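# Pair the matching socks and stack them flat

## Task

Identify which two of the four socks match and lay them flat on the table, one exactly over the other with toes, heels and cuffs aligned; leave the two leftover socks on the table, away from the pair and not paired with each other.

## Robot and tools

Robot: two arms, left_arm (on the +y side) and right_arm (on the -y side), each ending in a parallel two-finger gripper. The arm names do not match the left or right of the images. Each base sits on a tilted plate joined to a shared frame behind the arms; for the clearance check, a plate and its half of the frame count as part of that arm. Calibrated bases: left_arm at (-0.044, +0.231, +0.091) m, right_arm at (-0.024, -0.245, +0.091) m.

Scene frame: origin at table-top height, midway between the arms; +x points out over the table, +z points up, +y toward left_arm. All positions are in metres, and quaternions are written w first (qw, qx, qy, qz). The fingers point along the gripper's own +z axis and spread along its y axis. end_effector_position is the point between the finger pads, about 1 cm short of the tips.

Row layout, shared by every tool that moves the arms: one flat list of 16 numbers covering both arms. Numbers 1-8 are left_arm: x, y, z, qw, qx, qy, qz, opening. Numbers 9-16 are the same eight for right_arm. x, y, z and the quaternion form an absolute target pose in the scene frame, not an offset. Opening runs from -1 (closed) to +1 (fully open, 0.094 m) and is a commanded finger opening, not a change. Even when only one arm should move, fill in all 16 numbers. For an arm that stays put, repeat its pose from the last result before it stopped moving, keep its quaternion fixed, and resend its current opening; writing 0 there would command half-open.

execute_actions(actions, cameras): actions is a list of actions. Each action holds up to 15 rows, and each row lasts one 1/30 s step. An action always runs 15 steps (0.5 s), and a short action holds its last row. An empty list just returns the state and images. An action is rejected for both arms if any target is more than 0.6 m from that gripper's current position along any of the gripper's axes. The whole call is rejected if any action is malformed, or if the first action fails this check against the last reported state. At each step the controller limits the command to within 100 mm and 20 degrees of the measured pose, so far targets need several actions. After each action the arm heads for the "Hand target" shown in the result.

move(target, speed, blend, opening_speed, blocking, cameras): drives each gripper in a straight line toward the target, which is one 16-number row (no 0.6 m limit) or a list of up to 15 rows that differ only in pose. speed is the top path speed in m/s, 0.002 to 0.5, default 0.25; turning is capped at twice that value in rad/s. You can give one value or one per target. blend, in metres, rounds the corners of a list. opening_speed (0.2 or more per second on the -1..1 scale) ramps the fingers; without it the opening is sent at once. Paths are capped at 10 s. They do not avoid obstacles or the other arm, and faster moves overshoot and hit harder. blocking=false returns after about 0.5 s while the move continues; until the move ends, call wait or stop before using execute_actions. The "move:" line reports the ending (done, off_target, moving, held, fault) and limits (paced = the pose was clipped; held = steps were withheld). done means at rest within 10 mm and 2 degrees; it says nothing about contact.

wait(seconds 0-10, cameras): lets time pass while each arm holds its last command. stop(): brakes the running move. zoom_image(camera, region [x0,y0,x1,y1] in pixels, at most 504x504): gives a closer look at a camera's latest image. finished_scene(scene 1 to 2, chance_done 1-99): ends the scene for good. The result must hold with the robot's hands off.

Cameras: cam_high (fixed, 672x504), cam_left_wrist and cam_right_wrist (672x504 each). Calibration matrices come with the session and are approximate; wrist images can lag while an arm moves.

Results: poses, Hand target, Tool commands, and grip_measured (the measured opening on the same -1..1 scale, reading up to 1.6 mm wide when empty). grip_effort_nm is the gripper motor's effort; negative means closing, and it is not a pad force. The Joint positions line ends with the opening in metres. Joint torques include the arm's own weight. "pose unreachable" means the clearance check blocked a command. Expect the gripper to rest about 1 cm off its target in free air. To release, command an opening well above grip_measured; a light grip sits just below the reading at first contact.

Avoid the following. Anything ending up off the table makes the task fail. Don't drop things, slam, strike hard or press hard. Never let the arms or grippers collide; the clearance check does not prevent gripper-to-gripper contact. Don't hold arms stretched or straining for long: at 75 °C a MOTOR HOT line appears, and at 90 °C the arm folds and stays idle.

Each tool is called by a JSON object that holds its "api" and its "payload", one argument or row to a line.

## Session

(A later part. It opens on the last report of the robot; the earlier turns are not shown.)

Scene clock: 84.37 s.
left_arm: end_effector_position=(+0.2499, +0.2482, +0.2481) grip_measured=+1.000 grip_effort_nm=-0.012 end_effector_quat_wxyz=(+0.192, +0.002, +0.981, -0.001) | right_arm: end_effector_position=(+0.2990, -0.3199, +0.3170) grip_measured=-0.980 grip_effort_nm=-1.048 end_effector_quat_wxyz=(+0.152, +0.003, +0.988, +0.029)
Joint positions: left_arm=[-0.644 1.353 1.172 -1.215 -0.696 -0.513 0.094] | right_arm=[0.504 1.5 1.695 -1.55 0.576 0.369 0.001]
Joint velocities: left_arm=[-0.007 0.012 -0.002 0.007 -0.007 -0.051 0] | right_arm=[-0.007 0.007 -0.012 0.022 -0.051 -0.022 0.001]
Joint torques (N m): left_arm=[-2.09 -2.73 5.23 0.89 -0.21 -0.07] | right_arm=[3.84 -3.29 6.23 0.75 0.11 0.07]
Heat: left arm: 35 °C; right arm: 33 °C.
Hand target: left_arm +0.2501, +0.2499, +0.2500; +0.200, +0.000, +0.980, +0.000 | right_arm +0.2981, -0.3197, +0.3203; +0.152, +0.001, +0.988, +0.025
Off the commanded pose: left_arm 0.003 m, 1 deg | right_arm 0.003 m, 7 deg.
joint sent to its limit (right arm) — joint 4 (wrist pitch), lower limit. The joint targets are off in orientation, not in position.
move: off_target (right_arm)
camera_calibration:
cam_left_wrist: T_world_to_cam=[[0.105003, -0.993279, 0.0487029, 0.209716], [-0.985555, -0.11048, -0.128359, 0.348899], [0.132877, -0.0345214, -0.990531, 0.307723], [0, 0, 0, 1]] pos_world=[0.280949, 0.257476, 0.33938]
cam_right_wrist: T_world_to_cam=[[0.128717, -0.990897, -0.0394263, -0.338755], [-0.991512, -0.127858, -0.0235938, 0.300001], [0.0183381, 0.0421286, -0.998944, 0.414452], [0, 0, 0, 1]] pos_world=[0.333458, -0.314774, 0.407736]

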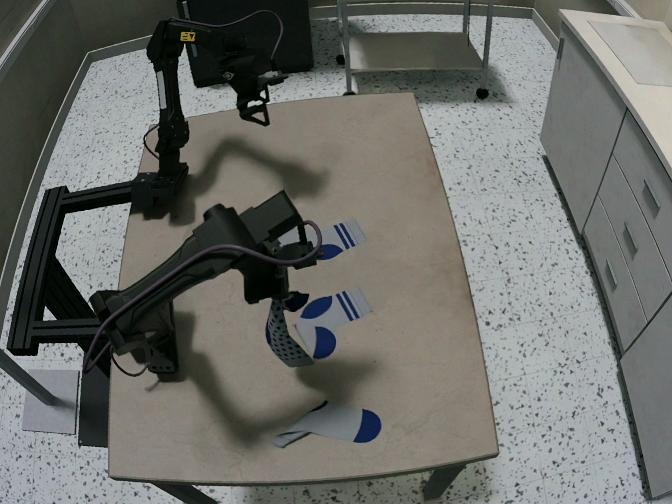

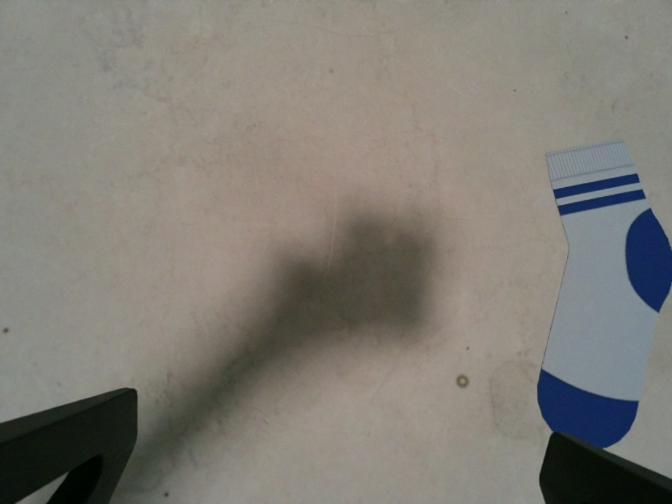

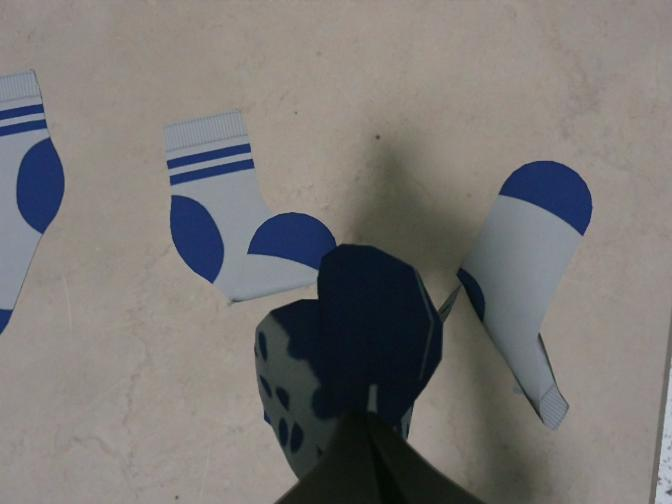

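{"api": "move", "payload": {
  "target": [
    [0.25, 0.25, 0.25, 0.2, 0, 0.98, 0, 1, 0.42, -0.36, 0.34, 0, 0, 1, 0, -1],
    [0.25, 0.25, 0.25, 0.2, 0, 0.98, 0, 1, 0.55, -0.26, 0.28, 0, 0, 1, 0, -1],
    [0.25, 0.25, 0.25, 0.2, 0, 0.98, 0, 1, 0.55, -0.29, 0.18, 0, 0, 1, 0, -1],
    [0.25, 0.25, 0.25, 0.2, 0, 0.98, 0, 1, 0.55, -0.43, 0.03, 0, 0, 1, 0, -1]
  ],
  "speed": 0.2,
  "blend": 0.03,
  "cameras": ["cam_right_wrist","cam_high"]
}}

{"api": "move", "payload": {
  "target": [0.25, 0.25, 0.25, 0.2, 0, 0.98, 0, 1, 0.55, -0.43, 0.028, 0, 0, 1, 0, 0],
  "opening_speed": 1,
  "cameras": ["cam_high"]
}}

{"api": "move", "payload": {
  "target": [
    [0.25, 0.25, 0.25, 0.2, 0, 0.98, 0, 1, 0.53, -0.42, 0.12, 0, 0, 1, 0, 0],
    [0.25, 0.25, 0.25, 0.2, 0, 0.98, 0, 1, 0.28, -0.23, 0.32, 0.2, 0, 0.98, 0, 0]
  ]
}}

Scene clock: 97.03 s.
left_arm: end_effector_position=(+0.2499, +0.2482, +0.2481) grip_measured=+1.000 grip_effort_nm=-0.012 end_effector_quat_wxyz=(+0.192, +0.002, +0.981, -0.001) | right_arm: end_effector_position=(+0.5395, -0.4408, +0.0334) grip_measured=-0.980 grip_effort_nm=-1.043 end_effector_quat_wxyz=(+0.069, +0.005, +0.997, -0.034)
Joint positions: left_arm=[-0.644 1.353 1.172 -1.215 -0.696 -0.513 0.094] | right_arm=[-0.176 2.71 2.854 -1.312 0.486 -0.294 0.001]
Joint velocities: left_arm=[-0.012 -0.012 0.007 -0.051 -0.051 0.081 0] | right_arm=[0.002 -0.007 -0.012 -0.007 -0.037 -0.022 0.001]
Joint torques (N m): left_arm=[-2.09 -2.54 4.92 0.88 -0.23 0] | right_arm=[7.69 -13.29 7.82 0.85 -0.07 -0.1]
Heat: left arm: 35 °C; right arm: 33 °C.
Hand target: left_arm +0.2501, +0.2499, +0.2500; +0.200, +0.000, +0.980, +0.000 | right_arm +0.5479, -0.4303, +0.0301; +0.079, -0.002, +0.996, -0.030
Off the commanded pose: left_arm 0.003 m, 1 deg | right_arm 0.015 m, 9 deg.
elbow stopped short (right arm): the move would have taken joint 3 (elbow) straighter than the controller allows.
move: off_target (right_arm); limits=paced
camera_calibration:
cam_right_wrist: T_world_to_cam=[[0.113491, -0.991536, 0.0630607, -0.496217], [-0.982289, -0.102456, 0.156878, 0.516524], [-0.149089, -0.0797481, -0.985603, 0.16795], [0, 0, 0, 1]] pos_world=[0.588732, -0.425703, 0.115792]
Images, in order (width x height): cam_high 672x504, cam_right_wrist 672x504.

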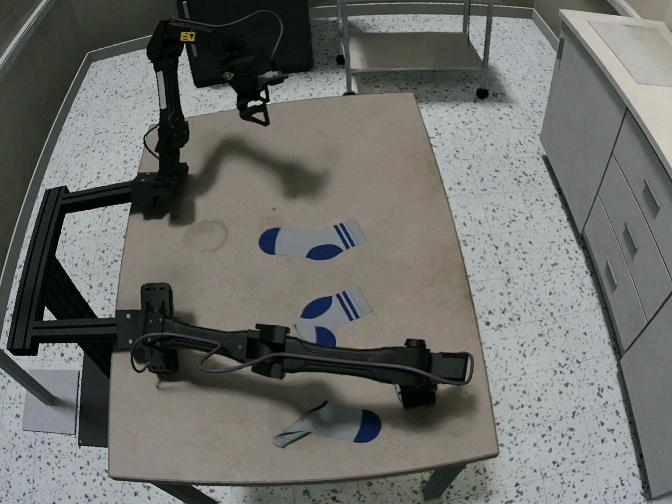

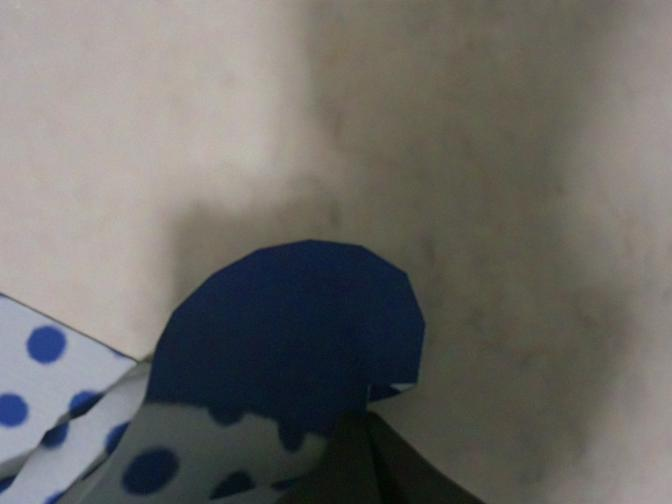

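Scene clock: 98.27 s.
left_arm: end_effector_position=(+0.2499, +0.2482, +0.2481) grip_measured=+1.000 grip_effort_nm=-0.022 end_effector_quat_wxyz=(+0.192, +0.002, +0.981, -0.001) | right_arm: end_effector_position=(+0.5417, -0.4385, +0.0336) grip_measured=-0.002 grip_effort_nm=0.090 end_effector_quat_wxyz=(+0.074, +0.005, +0.997, -0.027)
Joint positions: left_arm=[-0.644 1.353 1.172 -1.215 -0.696 -0.513 0.094] | right_arm=[-0.176 2.71 2.854 -1.306 0.47 -0.295 0.047]
Joint velocities: left_arm=[-0.012 0.007 -0.007 -0.022 -0.051 -0.022 0] | right_arm=[-0.007 -0.017 0.007 0.007 0.037 -0.022 0]
Joint torques (N m): left_arm=[-2.17 -2.86 4.85 0.87 -0.21 0] | right_arm=[7.28 -13.12 7.84 0.86 -0.09 -0.08]
Heat: left arm: 35 °C; right arm: 33 °C.
Hand target: left_arm +0.2501, +0.2499, +0.2500; +0.200, +0.000, +0.980, +0.000 | right_arm +0.5488, -0.4297, +0.0281; +0.082, +0.000, +0.996, -0.023
Off the commanded pose: left_arm 0.003 m, 1 deg | right_arm 0.013 m, 9 deg.
elbow stopped short (right arm): the move would have taken joint 3 (elbow) straighter than the controller allows.
move: off_target (right_arm)
Images, in order (width x height): cam_high 672x504.

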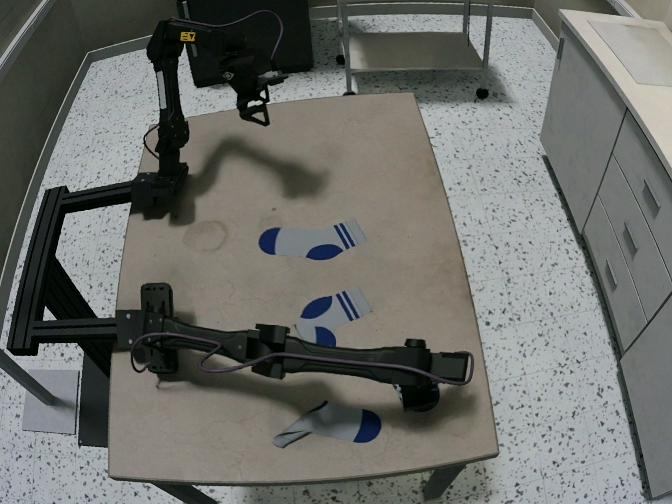

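Scene clock: 101.20 s.
left_arm: end_effector_position=(+0.2499, +0.2482, +0.2481) grip_measured=+1.000 grip_effort_nm=-0.007 end_effector_quat_wxyz=(+0.192, +0.002, +0.981, -0.001) | right_arm: end_effector_position=(+0.2835, -0.2249, +0.3215) grip_measured=-0.002 grip_effort_nm=0.090 end_effector_quat_wxyz=(+0.207, +0.006, +0.978, +0.021)
Joint positions: left_arm=[-0.644 1.353 1.172 -1.215 -0.696 -0.513 0.094] | right_arm=[0.833 1.579 1.557 -1.462 0.697 0.707 0.047]
Joint velocities: left_arm=[-0.012 0.007 0.007 0.095 -0.095 0.022 0] | right_arm=[0.022 0.007 -0.012 0.066 0.095 0.095 0.001]
Joint torques (N m): left_arm=[-2.14 -2.8 5.07 0.88 -0.2 -0.01] | right_arm=[3.3 -3.15 5.46 0.8 0.27 0.14]
Heat: left arm: 35 °C; right arm: 33 °C.
Hand target: left_arm +0.2501, +0.2499, +0.2500; +0.200, +0.000, +0.980, +0.000 | right_arm +0.2812, -0.2278, +0.3210; +0.205, +0.003, +0.979, +0.011
Off the commanded pose: left_arm 0.003 m, 1 deg | right_arm 0.006 m, 3 deg.
elbow stopped short (right arm): the move would have taken joint 3 (elbow) straighter than the controller allows.
move: off_target (right_arm)
camera_calibration:
cam_left_wrist: T_world_to_cam=[[0.105003, -0.993279, 0.0487029, 0.209716], [-0.985555, -0.11048, -0.128359, 0.348899], [0.132877, -0.0345214, -0.990531, 0.307723], [0, 0, 0, 1]] pos_world=[0.280949, 0.257476, 0.33938]
cam_right_wrist: T_world_to_cam=[[0.120557, -0.992632, -0.0121502, -0.249284], [-0.98419, -0.117914, -0.132159, 0.331994], [0.129753, 0.0278908, -0.991154, 0.377868], [0, 0, 0, 1]] pos_world=[0.307769, -0.218839, 0.415372]

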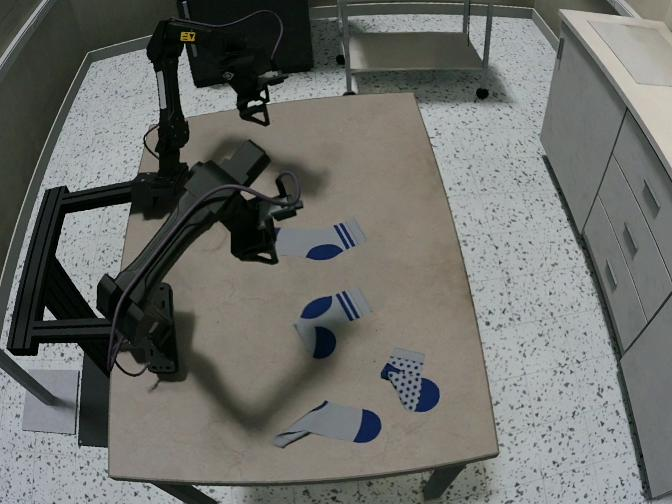

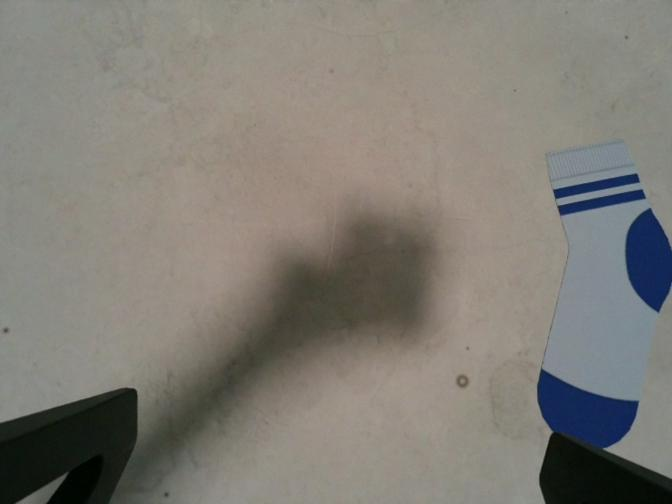

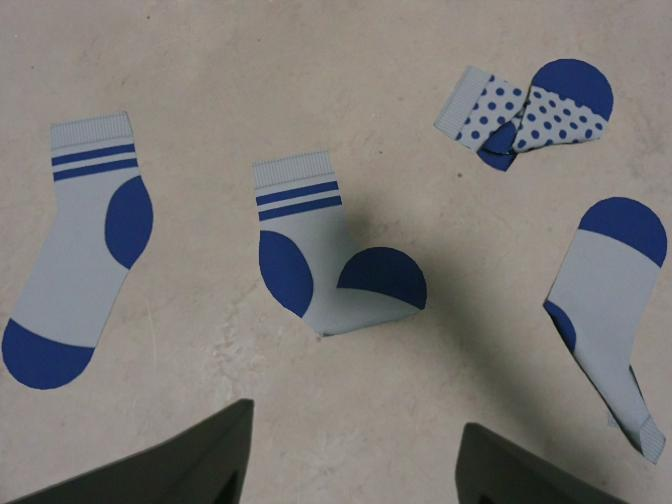

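{"api": "move", "payload": {
  "target": [
    [0.25, 0.25, 0.25, 0.2, 0, 0.98, 0, 1, 0.35, -0.28, 0.12, 0, 0, 1, 0, 0.3],
    [0.25, 0.25, 0.25, 0.2, 0, 0.98, 0, 1, 0.35, -0.28, 0.035, 0, 0, 1, 0, 0.3]
  ],
  "cameras": ["cam_right_wrist"]
}}

{"api": "move", "payload": {
  "target": [0.25, 0.25, 0.25, 0.2, 0, 0.98, 0, 1, 0.35, -0.28, 0.01, 0, 0, 1, 0, 0.3],
  "speed": 0.06,
  "cameras": ["cam_right_wrist"]
}}

Scene clock: 119.37 s.
left_arm: end_effector_position=(+0.2499, +0.2482, +0.2481) grip_measured=+1.000 grip_effort_nm=-0.017 end_effector_quat_wxyz=(+0.192, +0.002, +0.981, -0.001) | right_arm: end_effector_position=(+0.3537, -0.2862, +0.0371) grip_measured=+0.298 grip_effort_nm=0.090 end_effector_quat_wxyz=(-0.001, +0.004, +1.000, -0.014)
Joint positions: left_arm=[-0.644 1.353 1.172 -1.215 -0.696 -0.513 0.094] | right_arm=[0.103 1.999 1.286 -0.773 0.529 0.094 0.061]
Joint velocities: left_arm=[-0.002 -0.012 -0.002 0.022 0.095 -0.022 0] | right_arm=[-0.002 -0.017 -0.007 -0.022 -0.022 0.007 -0.001]
Joint torques (N m): left_arm=[-2.19 -2.97 4.81 0.9 -0.22 -0.02] | right_arm=[5.01 -8.94 4.01 0.6 -0.06 -0.09]
Heat: left arm: 35 °C; right arm: 33 °C.
Hand target: left_arm +0.2501, +0.2499, +0.2500; +0.200, +0.000, +0.980, +0.000 | right_arm +0.3526, -0.2815, +0.0328; -0.002, -0.002, +1.000, -0.011
Off the commanded pose: left_arm 0.003 m, 1 deg | right_arm 0.007 m, 2 deg.
move: done
camera_calibration:
cam_right_wrist: T_world_to_cam=[[0.11794, -0.992994, 0.0072807, -0.321915], [-0.951314, -0.110881, 0.287588, 0.33103], [-0.284766, -0.0408442, -0.957727, 0.214352], [0, 0, 0, 1]] pos_world=[0.41392, -0.2742, 0.112434]
Images, in order (width x height): cam_right_wrist 672x504.

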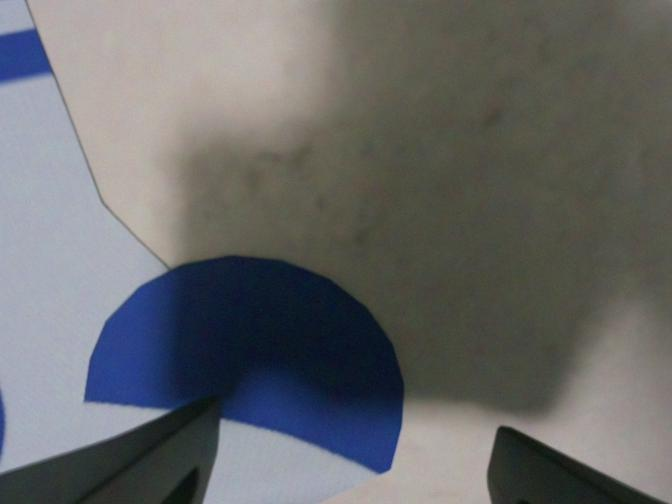

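Scene clock: 120.47 s.
left_arm: end_effector_position=(+0.2499, +0.2482, +0.2481) grip_measured=+1.000 grip_effort_nm=-0.017 end_effector_quat_wxyz=(+0.192, +0.002, +0.981, -0.001) | right_arm: end_effector_position=(+0.3550, -0.2856, +0.0196) grip_measured=+0.298 grip_effort_nm=0.090 end_effector_quat_wxyz=(+0.007, +0.007, +1.000, -0.003)
Joint positions: left_arm=[-0.644 1.353 1.172 -1.215 -0.696 -0.513 0.094] | right_arm=[0.071 2.014 1.244 -0.677 0.505 0.054 0.061]
Joint velocities: left_arm=[-0.002 0.012 -0.002 -0.007 0.066 -0.037 0] | right_arm=[-0.007 -0.007 0.032 -0.051 -0.007 -0.022 0.001]
Joint torques (N m): left_arm=[-2.18 -2.63 5.09 0.86 -0.25 0.01] | right_arm=[4.62 -8.06 3.45 0.65 -0.08 -0.08]
Heat: left arm: 35 °C; right arm: 33 °C.
Hand target: left_arm +0.2501, +0.2499, +0.2500; +0.200, +0.000, +0.980, +0.000 | right_arm +0.3500, -0.2802, +0.0100; -0.001, +0.000, +1.000, +0.000
Off the commanded pose: left_arm 0.003 m, 1 deg | right_arm 0.012 m, 1 deg.
move: off_target (right_arm)
camera_calibration:
cam_right_wrist: T_world_to_cam=[[0.112226, -0.993604, -0.0125124, -0.319174], [-0.956743, -0.111446, 0.268744, 0.339526], [-0.268419, -0.0181888, -0.96313, 0.198689], [0, 0, 0, 1]] pos_world=[0.41399, -0.27568, 0.0961244]
Images, in order (width x height): cam_right_wrist 672x504.

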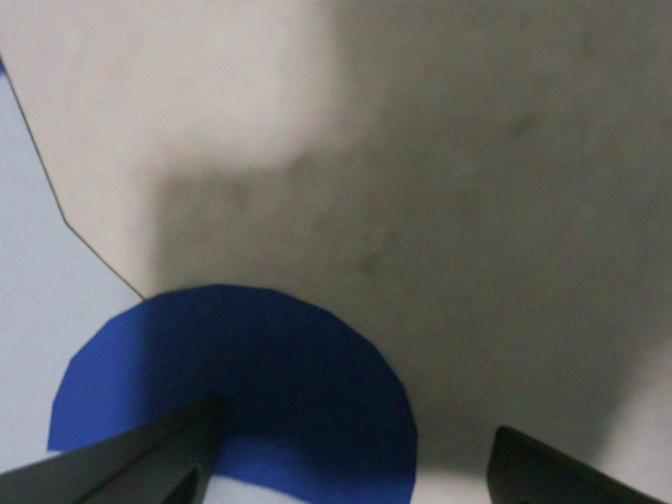

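{"api": "move", "payload": {
  "target": [0.25, 0.25, 0.25, 0.2, 0, 0.98, 0, 1, 0.35, -0.28, 0.003, 0, 0, 1, 0, -1],
  "speed": 0.04,
  "opening_speed": 0.6,
  "cameras": ["cam_right_wrist"]
}}

{"api": "move", "payload": {
  "target": [
    [0.25, 0.25, 0.25, 0.2, 0, 0.98, 0, 1, 0.33, -0.282, 0.05, 0, 0, 1, 0, -1],
    [0.25, 0.25, 0.25, 0.2, 0, 0.98, 0, 1, 0.29, -0.285, 0.06, 0, 0, 1, 0, -1],
    [0.25, 0.25, 0.25, 0.2, 0, 0.98, 0, 1, 0.262, -0.288, 0.018, 0, 0, 1, 0, -1]
  ],
  "speed": 0.12,
  "blend": 0.01
}}

Scene clock: 127.13 s.
left_arm: end_effector_position=(+0.2499, +0.2482, +0.2481) grip_measured=+1.000 grip_effort_nm=-0.012 end_effector_quat_wxyz=(+0.192, +0.002, +0.981, -0.001) | right_arm: end_effector_position=(+0.3603, -0.2821, +0.0178) grip_measured=-0.986 grip_effort_nm=-0.774 end_effector_quat_wxyz=(+0.018, +0.009, +1.000, +0.006)
Joint positions: left_arm=[-0.644 1.353 1.172 -1.215 -0.696 -0.513 0.094] | right_arm=[0.069 2.016 1.239 -0.643 0.487 0.043 0.001]
Joint velocities: left_arm=[-0.012 -0.007 -0.007 -0.037 -0.007 0.037 0] | right_arm=[0.007 0.002 0.017 -0.037 0.007 -0.022 0]
Joint torques (N m): left_arm=[-2.11 -2.76 5.11 0.87 -0.23 -0.05] | right_arm=[4.14 -7.35 3.17 0.61 0.11 -0.08]
Heat: left arm: 35 °C; right arm: 33 °C.
Hand target: left_arm +0.2501, +0.2499, +0.2500; +0.200, +0.000, +0.980, +0.000 | right_arm +0.3498, -0.2801, +0.0035; +0.000, +0.000, +1.000, +0.000
Off the commanded pose: left_arm 0.003 m, 1 deg | right_arm 0.018 m, 2 deg.
move: off_target (right_arm)
camera_calibration:
cam_right_wrist: T_world_to_cam=[[0.108936, -0.993621, -0.0291436, -0.314767], [-0.962854, -0.112759, 0.24535, 0.347694], [-0.247072, 0.00133369, -0.968996, 0.19635], [0, 0, 0, 1]] pos_world=[0.417581, -0.273816, 0.0957821]
Images, in order (width x height): cam_right_wrist 672x504.

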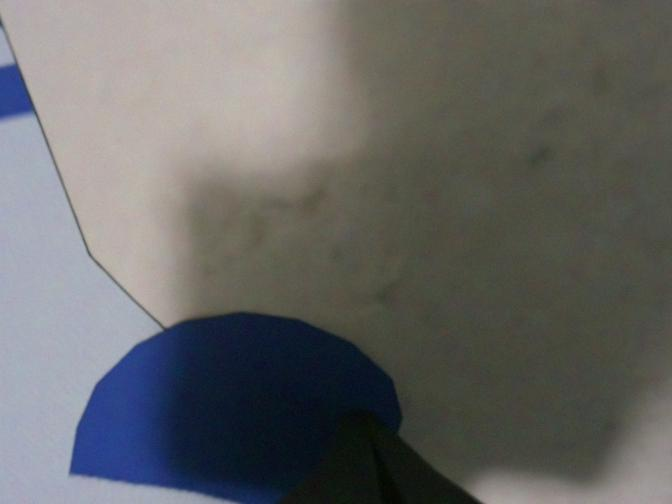

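Scene clock: 129.13 s.
left_arm: end_effector_position=(+0.2499, +0.2482, +0.2481) grip_measured=+1.000 grip_effort_nm=-0.017 end_effector_quat_wxyz=(+0.192, +0.002, +0.981, -0.001) | right_arm: end_effector_position=(+0.2615, -0.2864, +0.0161) grip_measured=-0.986 grip_effort_nm=-0.774 end_effector_quat_wxyz=(-0.008, -0.002, +1.000, +0.000)
Joint positions: left_arm=[-0.644 1.353 1.172 -1.215 -0.696 -0.513 0.094] | right_arm=[0.073 1.77 0.837 -0.551 0.497 0.054 0.001]
Joint velocities: left_arm=[0.007 -0.017 -0.012 -0.037 0.007 -0.007 0] | right_arm=[0.017 -0.002 -0.007 0.007 -0.081 -0.037 0.001]
Joint torques (N m): left_arm=[-2.04 -2.91 5 0.87 -0.24 -0.02] | right_arm=[3.34 -8.58 3.03 0.55 0.02 -0.07]
Heat: left arm: 35 °C; right arm: 33 °C.
Hand target: left_arm +0.2501, +0.2499, +0.2500; +0.200, +0.000, +0.980, +0.000 | right_arm +0.2624, -0.2880, +0.0175; +0.000, +0.000, +1.000, +0.000
Off the commanded pose: left_arm 0.003 m, 1 deg | right_arm 0.003 m, 1 deg.
move: done
camera_calibration:
cam_left_wrist: T_world_to_cam=[[0.105003, -0.993279, 0.0487029, 0.209716], [-0.985555, -0.11048, -0.128359, 0.348899], [0.132877, -0.0345214, -0.990531, 0.307723], [0, 0, 0, 1]] pos_world=[0.280949, 0.257476, 0.33938]
cam_right_wrist: T_world_to_cam=[[0.129832, -0.991271, -0.0229197, -0.313211], [-0.945555, -0.130735, 0.298051, 0.241974], [-0.298445, -0.0170246, -0.954275, 0.178255], [0, 0, 0, 1]] pos_world=[0.322663, -0.275808, 0.0908051]

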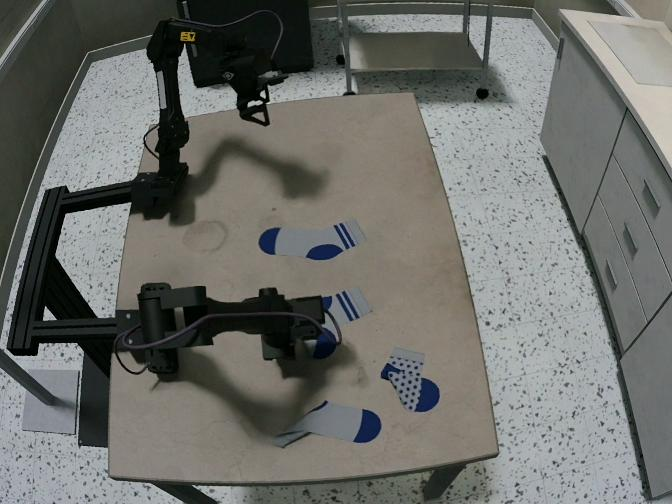

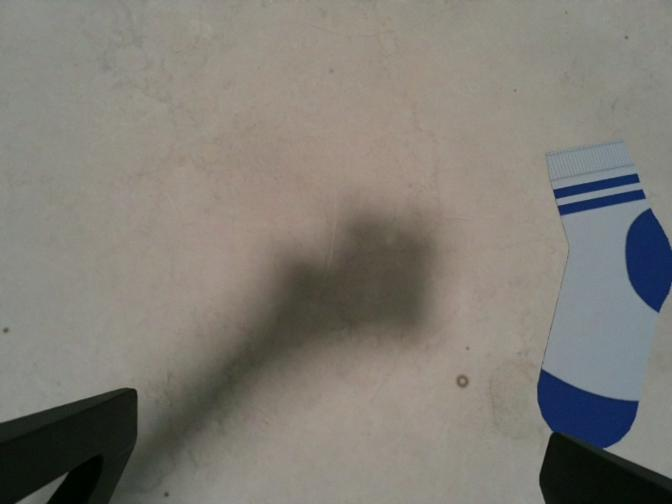

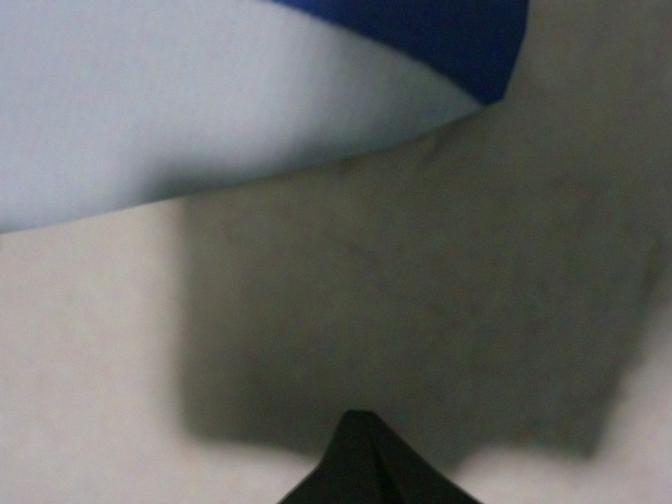

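{"api": "move", "payload": {
  "target": [
    [0.25, 0.25, 0.25, 0.2, 0, 0.98, 0, 1, 0.28, -0.28, 0.08, 0, 0, 1, 0, 0.35],
    [0.25, 0.25, 0.25, 0.2, 0, 0.98, 0, 1, 0.35, -0.263, 0.05, 0, 0, 1, 0, 0.35],
    [0.25, 0.25, 0.25, 0.2, 0, 0.98, 0, 1, 0.352, -0.263, 0.008, 0, 0, 1, 0, 0.35]
  ],
  "speed": 0.12,
  "cameras": ["cam_right_wrist"]
}}

Scene clock: 134.33 s.
left_arm: end_effector_position=(+0.2499, +0.2482, +0.2481) grip_measured=+1.000 grip_effort_nm=-0.017 end_effector_quat_wxyz=(+0.192, +0.002, +0.981, -0.001) | right_arm: end_effector_position=(+0.3526, -0.2672, +0.0188) grip_measured=+0.348 grip_effort_nm=0.090 end_effector_quat_wxyz=(-0.001, +0.002, +1.000, +0.002)
Joint positions: left_arm=[-0.644 1.353 1.172 -1.215 -0.696 -0.513 0.094] | right_arm=[0.111 2.047 1.257 -0.696 0.499 0.097 0.063]
Joint velocities: left_arm=[0.007 -0.017 0.002 0.037 -0.022 -0.037 0] | right_arm=[-0.002 0.002 -0.002 0.007 0.007 -0.037 -0.001]
Joint torques (N m): left_arm=[-2.24 -2.84 4.94 0.87 -0.23 0.01] | right_arm=[4.78 -8.06 3.29 0.87 0.03 -0.07]
Heat: left arm: 35 °C; right arm: 33 °C.
Hand target: left_arm +0.2501, +0.2499, +0.2500; +0.200, +0.000, +0.980, +0.000 | right_arm +0.3514, -0.2629, +0.0088; +0.000, +0.000, +1.000, +0.000
Off the commanded pose: left_arm 0.003 m, 1 deg | right_arm 0.012 m, 0 deg.
move: off_target (right_arm)
camera_calibration:
cam_right_wrist: T_world_to_cam=[[0.121775, -0.992263, -0.0241693, -0.303426], [-0.951163, -0.12362, 0.282853, 0.334004], [-0.283653, -0.0114554, -0.958859, 0.204717], [0, 0, 0, 1]] pos_world=[0.412711, -0.257443, 0.0944869]
Images, in order (width x height): cam_right_wrist 672x504.

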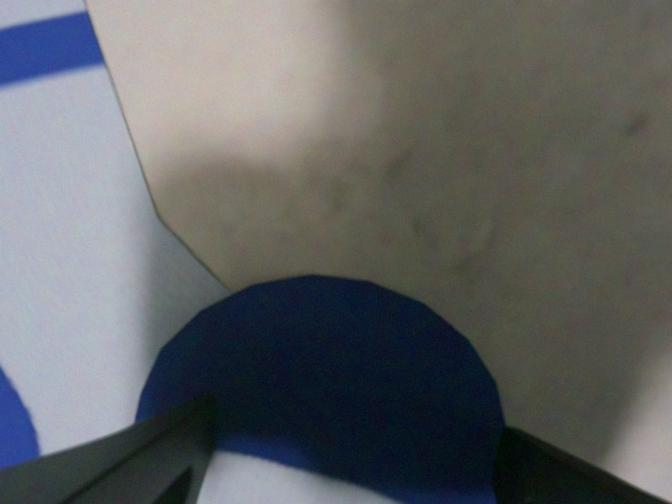

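{"api": "move", "payload": {
  "target": [
    [0.25, 0.25, 0.25, 0.2, 0, 0.98, 0, 1, 0.356, -0.274, 0.03, 0, 0, 1, 0, 0.35],
    [0.25, 0.25, 0.25, 0.2, 0, 0.98, 0, 1, 0.356, -0.274, 0.0, 0, 0, 1, 0, 0.35]
  ],
  "speed": 0.08,
  "cameras": []
}}

{"api": "move", "payload": {
  "target": [0.25, 0.25, 0.25, 0.2, 0, 0.98, 0, 1, 0.356, -0.274, -0.002, 0, 0, 1, 0, -1],
  "speed": 0.04,
  "opening_speed": 0.6,
  "cameras": ["cam_right_wrist"]
}}

{"api": "move", "payload": {
  "target": [0.25, 0.25, 0.25, 0.2, 0, 0.98, 0, 1, 0.345, -0.278, 0.04, 0, 0, 1, 0, -1],
  "speed": 0.1,
  "cameras": ["cam_right_wrist"]
}}

Scene clock: 141.23 s.
left_arm: end_effector_position=(+0.2499, +0.2482, +0.2481) grip_measured=+1.000 grip_effort_nm=-0.022 end_effector_quat_wxyz=(+0.192, +0.002, +0.981, -0.001) | right_arm: end_effector_position=(+0.3528, -0.2690, +0.0169) grip_measured=+0.348 grip_effort_nm=0.081 end_effector_quat_wxyz=(-0.004, -0.012, +1.000, +0.013)
Joint positions: left_arm=[-0.644 1.353 1.172 -1.215 -0.696 -0.513 0.094] | right_arm=[0.094 2.047 1.262 -0.699 0.474 0.053 0.063]
Joint velocities: left_arm=[0.012 -0.017 0.007 -0.007 -0.051 0.022 0] | right_arm=[0.007 -0.002 -0.002 -0.037 0.007 -0.081 -0.001]
Joint torques (N m): left_arm=[-2.13 -2.82 4.89 0.89 -0.23 -0.01] | right_arm=[3.1 -7.32 3.55 1.11 0.26 -0.04]
Heat: left arm: 35 °C; right arm: 32 °C.
Hand target: left_arm +0.2501, +0.2499, +0.2500; +0.200, +0.000, +0.980, +0.000 | right_arm +0.3552, -0.2743, +0.0009; -0.001, +0.000, +1.000, +0.000
Off the commanded pose: left_arm 0.003 m, 1 deg | right_arm 0.018 m, 2 deg.
move: off_target (right_arm)
No camera images: "cameras" was empty.

Scene clock: 143.70 s.
left_arm: end_effector_position=(+0.2499, +0.2482, +0.2481) grip_measured=+1.000 grip_effort_nm=-0.017 end_effector_quat_wxyz=(+0.192, +0.002, +0.981, -0.001) | right_arm: end_effector_position=(+0.3616, -0.2628, +0.0173) grip_measured=-0.949 grip_effort_nm=-1.004 end_effector_quat_wxyz=(+0.012, -0.004, +0.999, +0.030)
Joint positions: left_arm=[-0.644 1.353 1.172 -1.215 -0.696 -0.513 0.094] | right_arm=[0.094 2.047 1.262 -0.659 0.442 0.051 0.002]
Joint velocities: left_arm=[0.012 -0.022 -0.002 -0.007 -0.095 -0.007 0] | right_arm=[0.002 -0.007 -0.017 -0.007 0.037 0.022 -0.001]
Joint torques (N m): left_arm=[-1.99 -2.84 4.85 0.91 -0.24 0] | right_arm=[2.96 -7.15 3.45 0.8 0.55 -0.06]
Heat: left arm: 35 °C; right arm: 32 °C.
Hand target: left_arm +0.2501, +0.2499, +0.2500; +0.200, +0.000, +0.980, +0.000 | right_arm +0.3552, -0.2739, -0.0008; -0.001, +0.000, +1.000, +0.001
Off the commanded pose: left_arm 0.003 m, 1 deg | right_arm 0.023 m, 4 deg.
move: off_target (right_arm)
camera_calibration:
cam_right_wrist: T_world_to_cam=[[0.134519, -0.987952, -0.0765206, -0.302704], [-0.956616, -0.149616, 0.25, 0.339215], [-0.258437, 0.0395709, -0.965217, 0.21026], [0, 0, 0, 1]] pos_world=[0.419558, -0.256625, 0.0949796]
Images, in order (width x height): cam_right_wrist 672x504.

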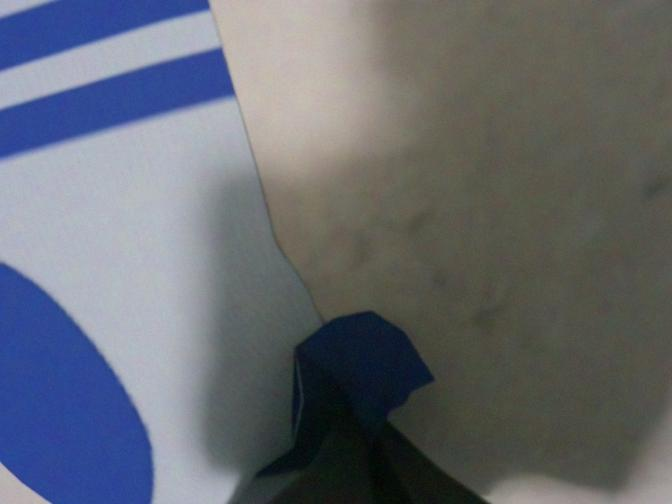

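Scene clock: 144.83 s.
left_arm: end_effector_position=(+0.2499, +0.2482, +0.2481) grip_measured=+1.000 grip_effort_nm=-0.012 end_effector_quat_wxyz=(+0.192, +0.002, +0.981, -0.001) | right_arm: end_effector_position=(+0.3499, -0.2800, +0.0322) grip_measured=-0.952 grip_effort_nm=-1.048 end_effector_quat_wxyz=(+0.000, +0.006, +1.000, +0.003)
Joint positions: left_arm=[-0.644 1.353 1.172 -1.215 -0.696 -0.513 0.094] | right_arm=[0.097 1.993 1.255 -0.74 0.496 0.088 0.002]
Joint velocities: left_arm=[0.002 0.032 0.007 -0.037 0.007 0.007 0] | right_arm=[-0.007 -0.002 -0.002 -0.037 -0.051 0.022 0]
Joint torques (N m): left_arm=[-2.28 -2.82 5.14 0.88 -0.23 -0.01] | right_arm=[6.31 -11.81 3.55 0.19 0.09 0.13]
Heat: left arm: 35 °C; right arm: 32 °C.
Hand target: left_arm +0.2501, +0.2499, +0.2500; +0.200, +0.000, +0.980, +0.000 | right_arm +0.3449, -0.2780, +0.0398; +0.001, +0.000, +1.000, +0.000
Off the commanded pose: left_arm 0.003 m, 1 deg | right_arm 0.009 m, 1 deg.
move: done
camera_calibration:
cam_right_wrist: T_world_to_cam=[[0.114924, -0.993034, -0.0259954, -0.313192], [-0.952237, -0.11758, 0.281814, 0.328148], [-0.282908, -0.00763347, -0.959117, 0.217488], [0, 0, 0, 1]] pos_world=[0.409997, -0.270766, 0.107978]
Images, in order (width x height): cam_right_wrist 672x504.

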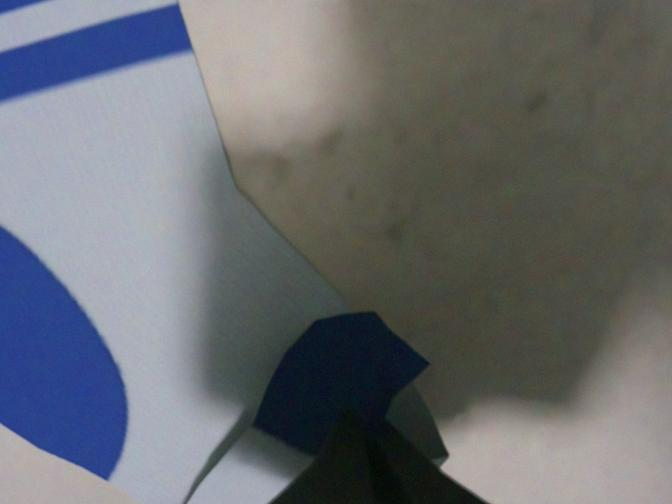

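{"api": "move", "payload": {
  "target": [
    [0.25, 0.25, 0.25, 0.2, 0, 0.98, 0, 1, 0.31, -0.284, 0.06, 0, 0, 1, 0, -1],
    [0.25, 0.25, 0.25, 0.2, 0, 0.98, 0, 1, 0.265, -0.29, 0.04, 0, 0, 1, 0, -1],
    [0.25, 0.25, 0.25, 0.2, 0, 0.98, 0, 1, 0.25, -0.293, 0.018, 0, 0, 1, 0, -1]
  ],
  "speed": 0.12,
  "blend": 0.01,
  "cameras": ["cam_right_wrist","cam_high"]
}}

{"api": "move", "payload": {
  "target": [0.25, 0.25, 0.25, 0.2, 0, 0.98, 0, 1, 0.25, -0.293, 0.02, 0, 0, 1, 0, 0.0],
  "opening_speed": 1,
  "cameras": []
}}

{"api": "move", "payload": {
  "target": [
    [0.25, 0.25, 0.25, 0.2, 0, 0.98, 0, 1, 0.24, -0.293, 0.1, 0, 0, 1, 0, 0],
    [0.25, 0.25, 0.25, 0.2, 0, 0.98, 0, 1, 0.28, -0.23, 0.32, 0.2, 0, 0.98, 0, 0]
  ]
}}

Scene clock: 153.90 s.
left_arm: end_effector_position=(+0.2499, +0.2482, +0.2481) grip_measured=+1.000 grip_effort_nm=-0.012 end_effector_quat_wxyz=(+0.192, +0.002, +0.981, -0.001) | right_arm: end_effector_position=(+0.2463, -0.2921, +0.0180) grip_measured=-0.952 grip_effort_nm=-1.053 end_effector_quat_wxyz=(-0.016, -0.007, +1.000, -0.001)
Joint positions: left_arm=[-0.644 1.353 1.172 -1.215 -0.696 -0.513 0.094] | right_arm=[0.06 1.722 0.791 -0.563 0.497 0.037 0.002]
Joint velocities: left_arm=[-0.002 0.007 0.007 -0.051 0.007 -0.037 0] | right_arm=[0.002 -0.002 0.007 -0.051 -0.022 0.007 0.001]
Joint torques (N m): left_arm=[-2.04 -2.56 5.01 0.87 -0.24 -0.02] | right_arm=[2.82 -7.9 2.76 0.81 0.01 -0.04]
Heat: left arm: 35 °C; right arm: 34 °C.
Hand target: left_arm +0.2501, +0.2499, +0.2500; +0.200, +0.000, +0.980, +0.000 | right_arm +0.2505, -0.2936, +0.0175; -0.001, +0.000, +1.000, -0.001
Off the commanded pose: left_arm 0.003 m, 1 deg | right_arm 0.004 m, 2 deg.
move: done
camera_calibration:
cam_right_wrist: T_world_to_cam=[[0.139545, -0.98994, -0.0233604, -0.318914], [-0.939449, -0.139811, 0.31287, 0.221851], [-0.312989, -0.0217135, -0.949509, 0.177556], [0, 0, 0, 1]] pos_world=[0.308494, -0.280833, 0.0917305]
Images, in order (width x height): cam_high 672x504, cam_right_wrist 672x504.

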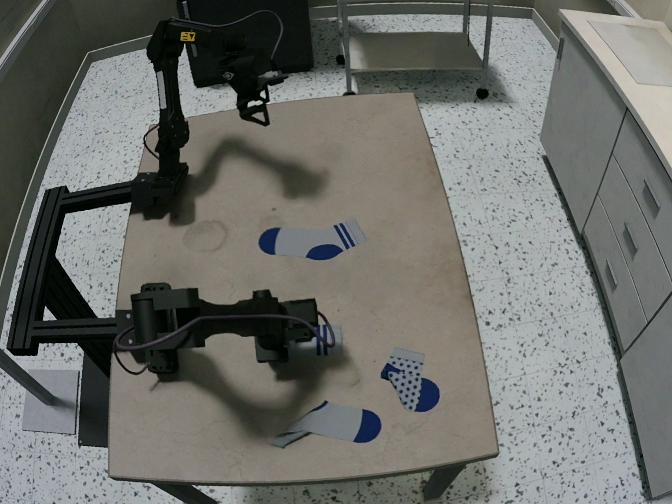

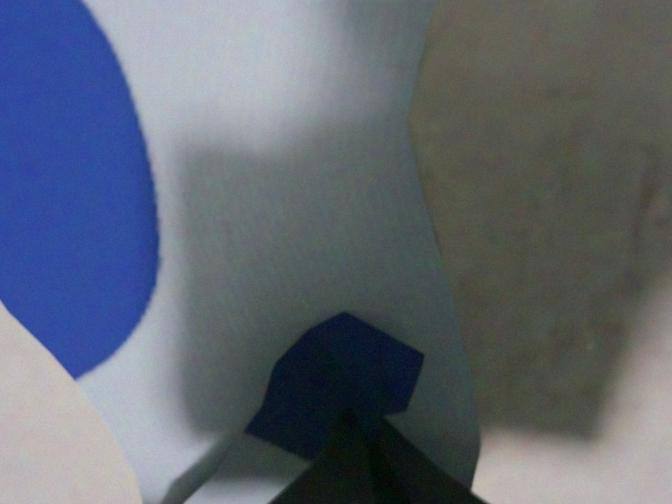

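Scene clock: 155.13 s.
left_arm: end_effector_position=(+0.2499, +0.2482, +0.2481) grip_measured=+1.000 grip_effort_nm=-0.017 end_effector_quat_wxyz=(+0.192, +0.002, +0.981, -0.001) | right_arm: end_effector_position=(+0.2495, -0.2922, +0.0182) grip_measured=-0.002 grip_effort_nm=0.090 end_effector_quat_wxyz=(-0.010, -0.004, +1.000, -0.001)
Joint positions: left_arm=[-0.644 1.353 1.172 -1.215 -0.696 -0.513 0.094] | right_arm=[0.06 1.72 0.791 -0.55 0.498 0.037 0.047]
Joint velocities: left_arm=[0.007 0.002 -0.007 -0.007 0.022 0.022 0] | right_arm=[-0.027 0.007 0.007 0.081 -0.022 0.022 0.002]
Joint torques (N m): left_arm=[-2.14 -2.73 5.03 0.86 -0.22 0] | right_arm=[3.28 -8.55 2.82 0.53 -0.01 -0.02]
Heat: left arm: 35 °C; right arm: 34 °C.
Hand target: left_arm +0.2501, +0.2499, +0.2500; +0.200, +0.000, +0.980, +0.000 | right_arm +0.2499, -0.2931, +0.0201; -0.001, +0.000, +1.000, +0.000
Off the commanded pose: left_arm 0.003 m, 1 deg | right_arm 0.002 m, 1 deg.
move: done
No camera images: "cameras" was empty.

Scene clock: 157.40 s.
left_arm: end_effector_position=(+0.2499, +0.2482, +0.2481) grip_measured=+1.000 grip_effort_nm=-0.017 end_effector_quat_wxyz=(+0.192, +0.002, +0.981, -0.001) | right_arm: end_effector_position=(+0.2755, -0.2265, +0.3169) grip_measured=-0.002 grip_effort_nm=0.085 end_effector_quat_wxyz=(+0.198, +0.003, +0.980, +0.014)
Joint positions: left_arm=[-0.644 1.353 1.172 -1.215 -0.696 -0.513 0.094] | right_arm=[0.842 1.571 1.535 -1.485 0.695 0.729 0.047]
Joint velocities: left_arm=[-0.002 0.007 -0.007 -0.051 0.037 0.022 0] | right_arm=[-0.017 -0.002 0.007 -0.022 0.007 0.022 0]
Joint torques (N m): left_arm=[-2.1 -2.77 5 0.88 -0.26 -0.05] | right_arm=[3.54 -2.58 7.42 0.72 0.28 0.13]
Heat: left arm: 35 °C; right arm: 34 °C.
Hand target: left_arm +0.2501, +0.2499, +0.2500; +0.200, +0.000, +0.980, +0.000 | right_arm +0.2767, -0.2280, +0.3228; +0.203, +0.004, +0.979, +0.011
Off the commanded pose: left_arm 0.003 m, 1 deg | right_arm 0.006 m, 2 deg.
move: done
camera_calibration:
cam_left_wrist: T_world_to_cam=[[0.105003, -0.993279, 0.0487029, 0.209716], [-0.985555, -0.11048, -0.128359, 0.348899], [0.132877, -0.0345214, -0.990531, 0.307723], [0, 0, 0, 1]] pos_world=[0.280949, 0.257476, 0.33938]
cam_right_wrist: T_world_to_cam=[[0.124566, -0.992211, 0.000834273, -0.255101], [-0.985933, -0.123872, -0.11221, 0.316116], [0.111439, 0.013155, -0.993684, 0.376901], [0, 0, 0, 1]] pos_world=[0.301444, -0.218914, 0.410204]

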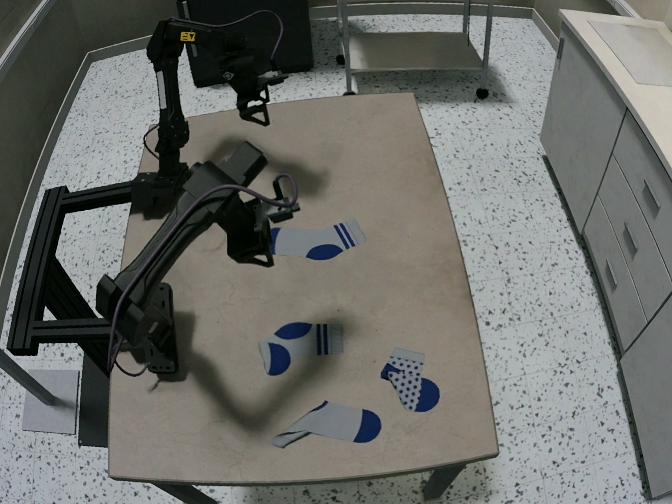

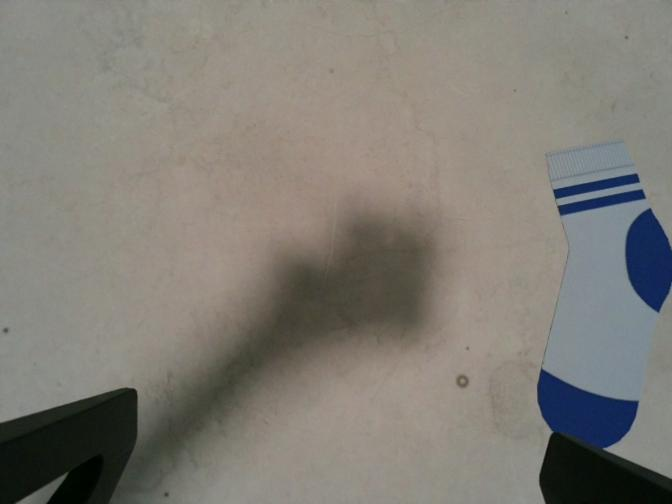

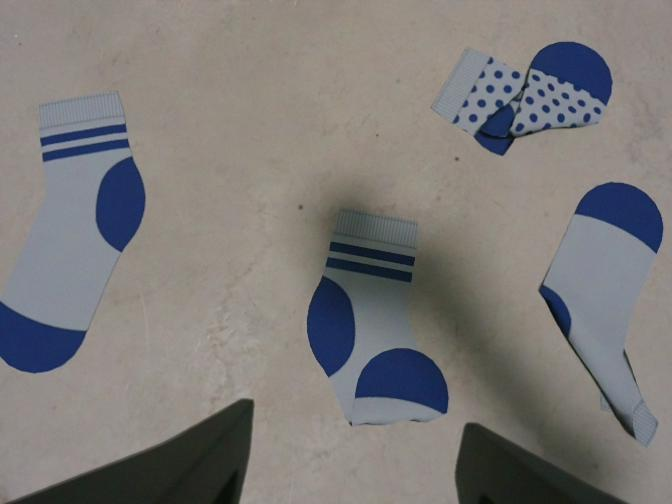

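{"api": "move", "payload": {
  "target": [
    [0.25, 0.25, 0.25, 0.2, 0, 0.98, 0, 1, 0.375, -0.25, 0.12, 0, -0.707, 0.707, 0, 0.3],
    [0.25, 0.25, 0.25, 0.2, 0, 0.98, 0, 1, 0.375, -0.248, 0.035, 0, -0.707, 0.707, 0, 0.3]
  ],
  "cameras": ["cam_right_wrist","cam_high"]
}}

{"api": "move", "payload": {
  "target": [0.25, 0.25, 0.25, 0.2, 0, 0.98, 0, 1, 0.375, -0.248, 0.006, 0, -0.707, 0.707, 0, 0.3],
  "speed": 0.06,
  "cameras": ["cam_right_wrist"]
}}

Scene clock: 174.50 s.
left_arm: end_effector_position=(+0.2499, +0.2482, +0.2481) grip_measured=+1.000 grip_effort_nm=-0.017 end_effector_quat_wxyz=(+0.192, +0.002, +0.981, -0.001) | right_arm: end_effector_position=(+0.3796, -0.2529, +0.0372) grip_measured=+0.298 grip_effort_nm=0.090 end_effector_quat_wxyz=(+0.007, +0.703, -0.711, +0.007)
Joint positions: left_arm=[-0.644 1.353 1.172 -1.215 -0.696 -0.513 0.094] | right_arm=[0.169 2.128 1.436 -0.828 0.525 -1.399 0.061]
Joint velocities: left_arm=[0.007 0.007 0.002 0.007 -0.022 -0.066 0] | right_arm=[-0.017 0.007 -0.007 0.022 -0.051 -0.007 0]
Joint torques (N m): left_arm=[-2.13 -2.67 5.09 0.88 -0.2 -0.03] | right_arm=[5.65 -9.85 4.14 0.49 0.01 -0.08]
Heat: left arm: 35 °C; right arm: 34 °C.
Hand target: left_arm +0.2501, +0.2499, +0.2500; +0.200, +0.000, +0.980, +0.000 | right_arm +0.3776, -0.2490, +0.0331; +0.008, +0.708, -0.706, +0.006
Off the commanded pose: left_arm 0.003 m, 1 deg | right_arm 0.007 m, 1 deg.
move: done
camera_calibration:
cam_right_wrist: T_world_to_cam=[[0.993244, 0.113816, -0.0226222, -0.343184], [0.115334, -0.946751, 0.3006, -0.257475], [0.0127954, -0.301179, -0.953482, 0.0442306], [0, 0, 0, 1]] pos_world=[0.369995, -0.191384, 0.111807]
Images, in order (width x height): cam_high 672x504, cam_right_wrist 672x504.

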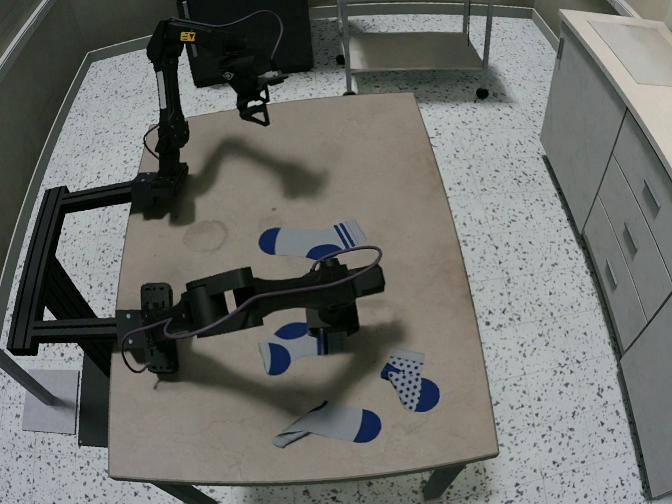

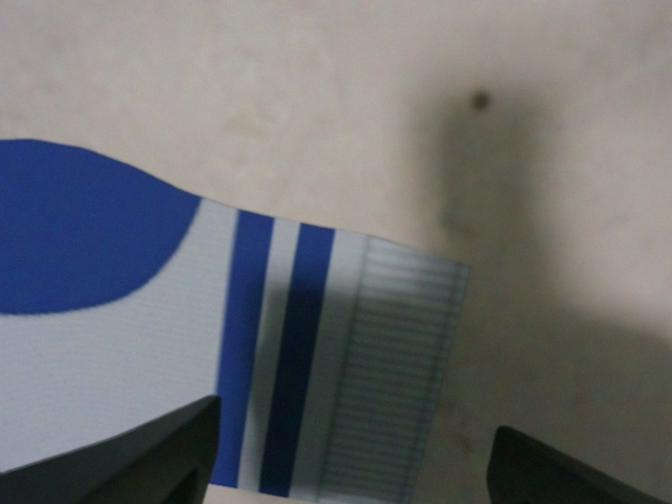

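Scene clock: 175.47 s.
left_arm: end_effector_position=(+0.2499, +0.2482, +0.2481) grip_measured=+1.000 grip_effort_nm=-0.017 end_effector_quat_wxyz=(+0.192, +0.002, +0.981, -0.001) | right_arm: end_effector_position=(+0.3799, -0.2557, +0.0176) grip_measured=+0.298 grip_effort_nm=0.085 end_effector_quat_wxyz=(+0.000, +0.702, -0.712, +0.009)
Joint positions: left_arm=[-0.644 1.353 1.172 -1.215 -0.696 -0.513 0.094] | right_arm=[0.136 2.142 1.389 -0.732 0.518 -1.442 0.061]
Joint velocities: left_arm=[-0.007 -0.012 0.002 0.051 -0.051 -0.007 0] | right_arm=[-0.007 -0.012 0.002 -0.022 0.051 -0.081 0]
Joint torques (N m): left_arm=[-2.21 -2.78 5.07 0.85 -0.18 0] | right_arm=[5.16 -8.64 3.49 0.74 -0.14 -0.08]
Heat: left arm: 35 °C; right arm: 34 °C.
Hand target: left_arm +0.2501, +0.2499, +0.2500; +0.200, +0.000, +0.980, +0.000 | right_arm +0.3750, -0.2484, +0.0061; +0.001, +0.707, -0.707, +0.000
Off the commanded pose: left_arm 0.003 m, 1 deg | right_arm 0.015 m, 1 deg.
move: off_target (right_arm)
camera_calibration:
cam_right_wrist: T_world_to_cam=[[0.993668, 0.112005, -0.00893007, -0.344483], [0.109628, -0.949014, 0.295558, -0.252575], [0.0246293, -0.294666, -0.955283, 0.0218191], [0, 0, 0, 1]] pos_world=[0.369454, -0.194684, 0.0924178]
Images, in order (width x height): cam_right_wrist 672x504.

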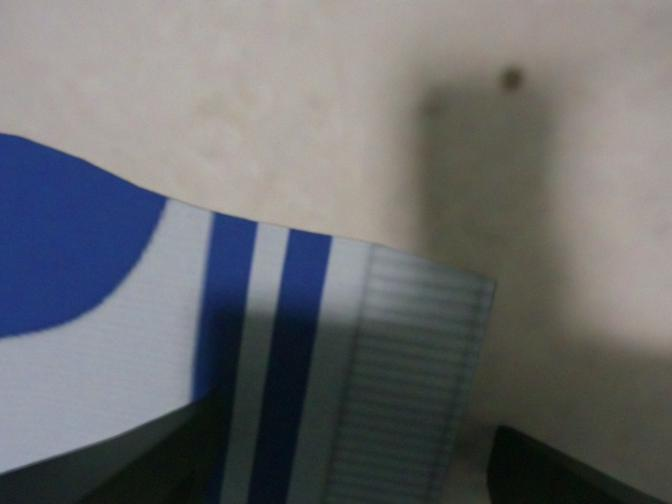

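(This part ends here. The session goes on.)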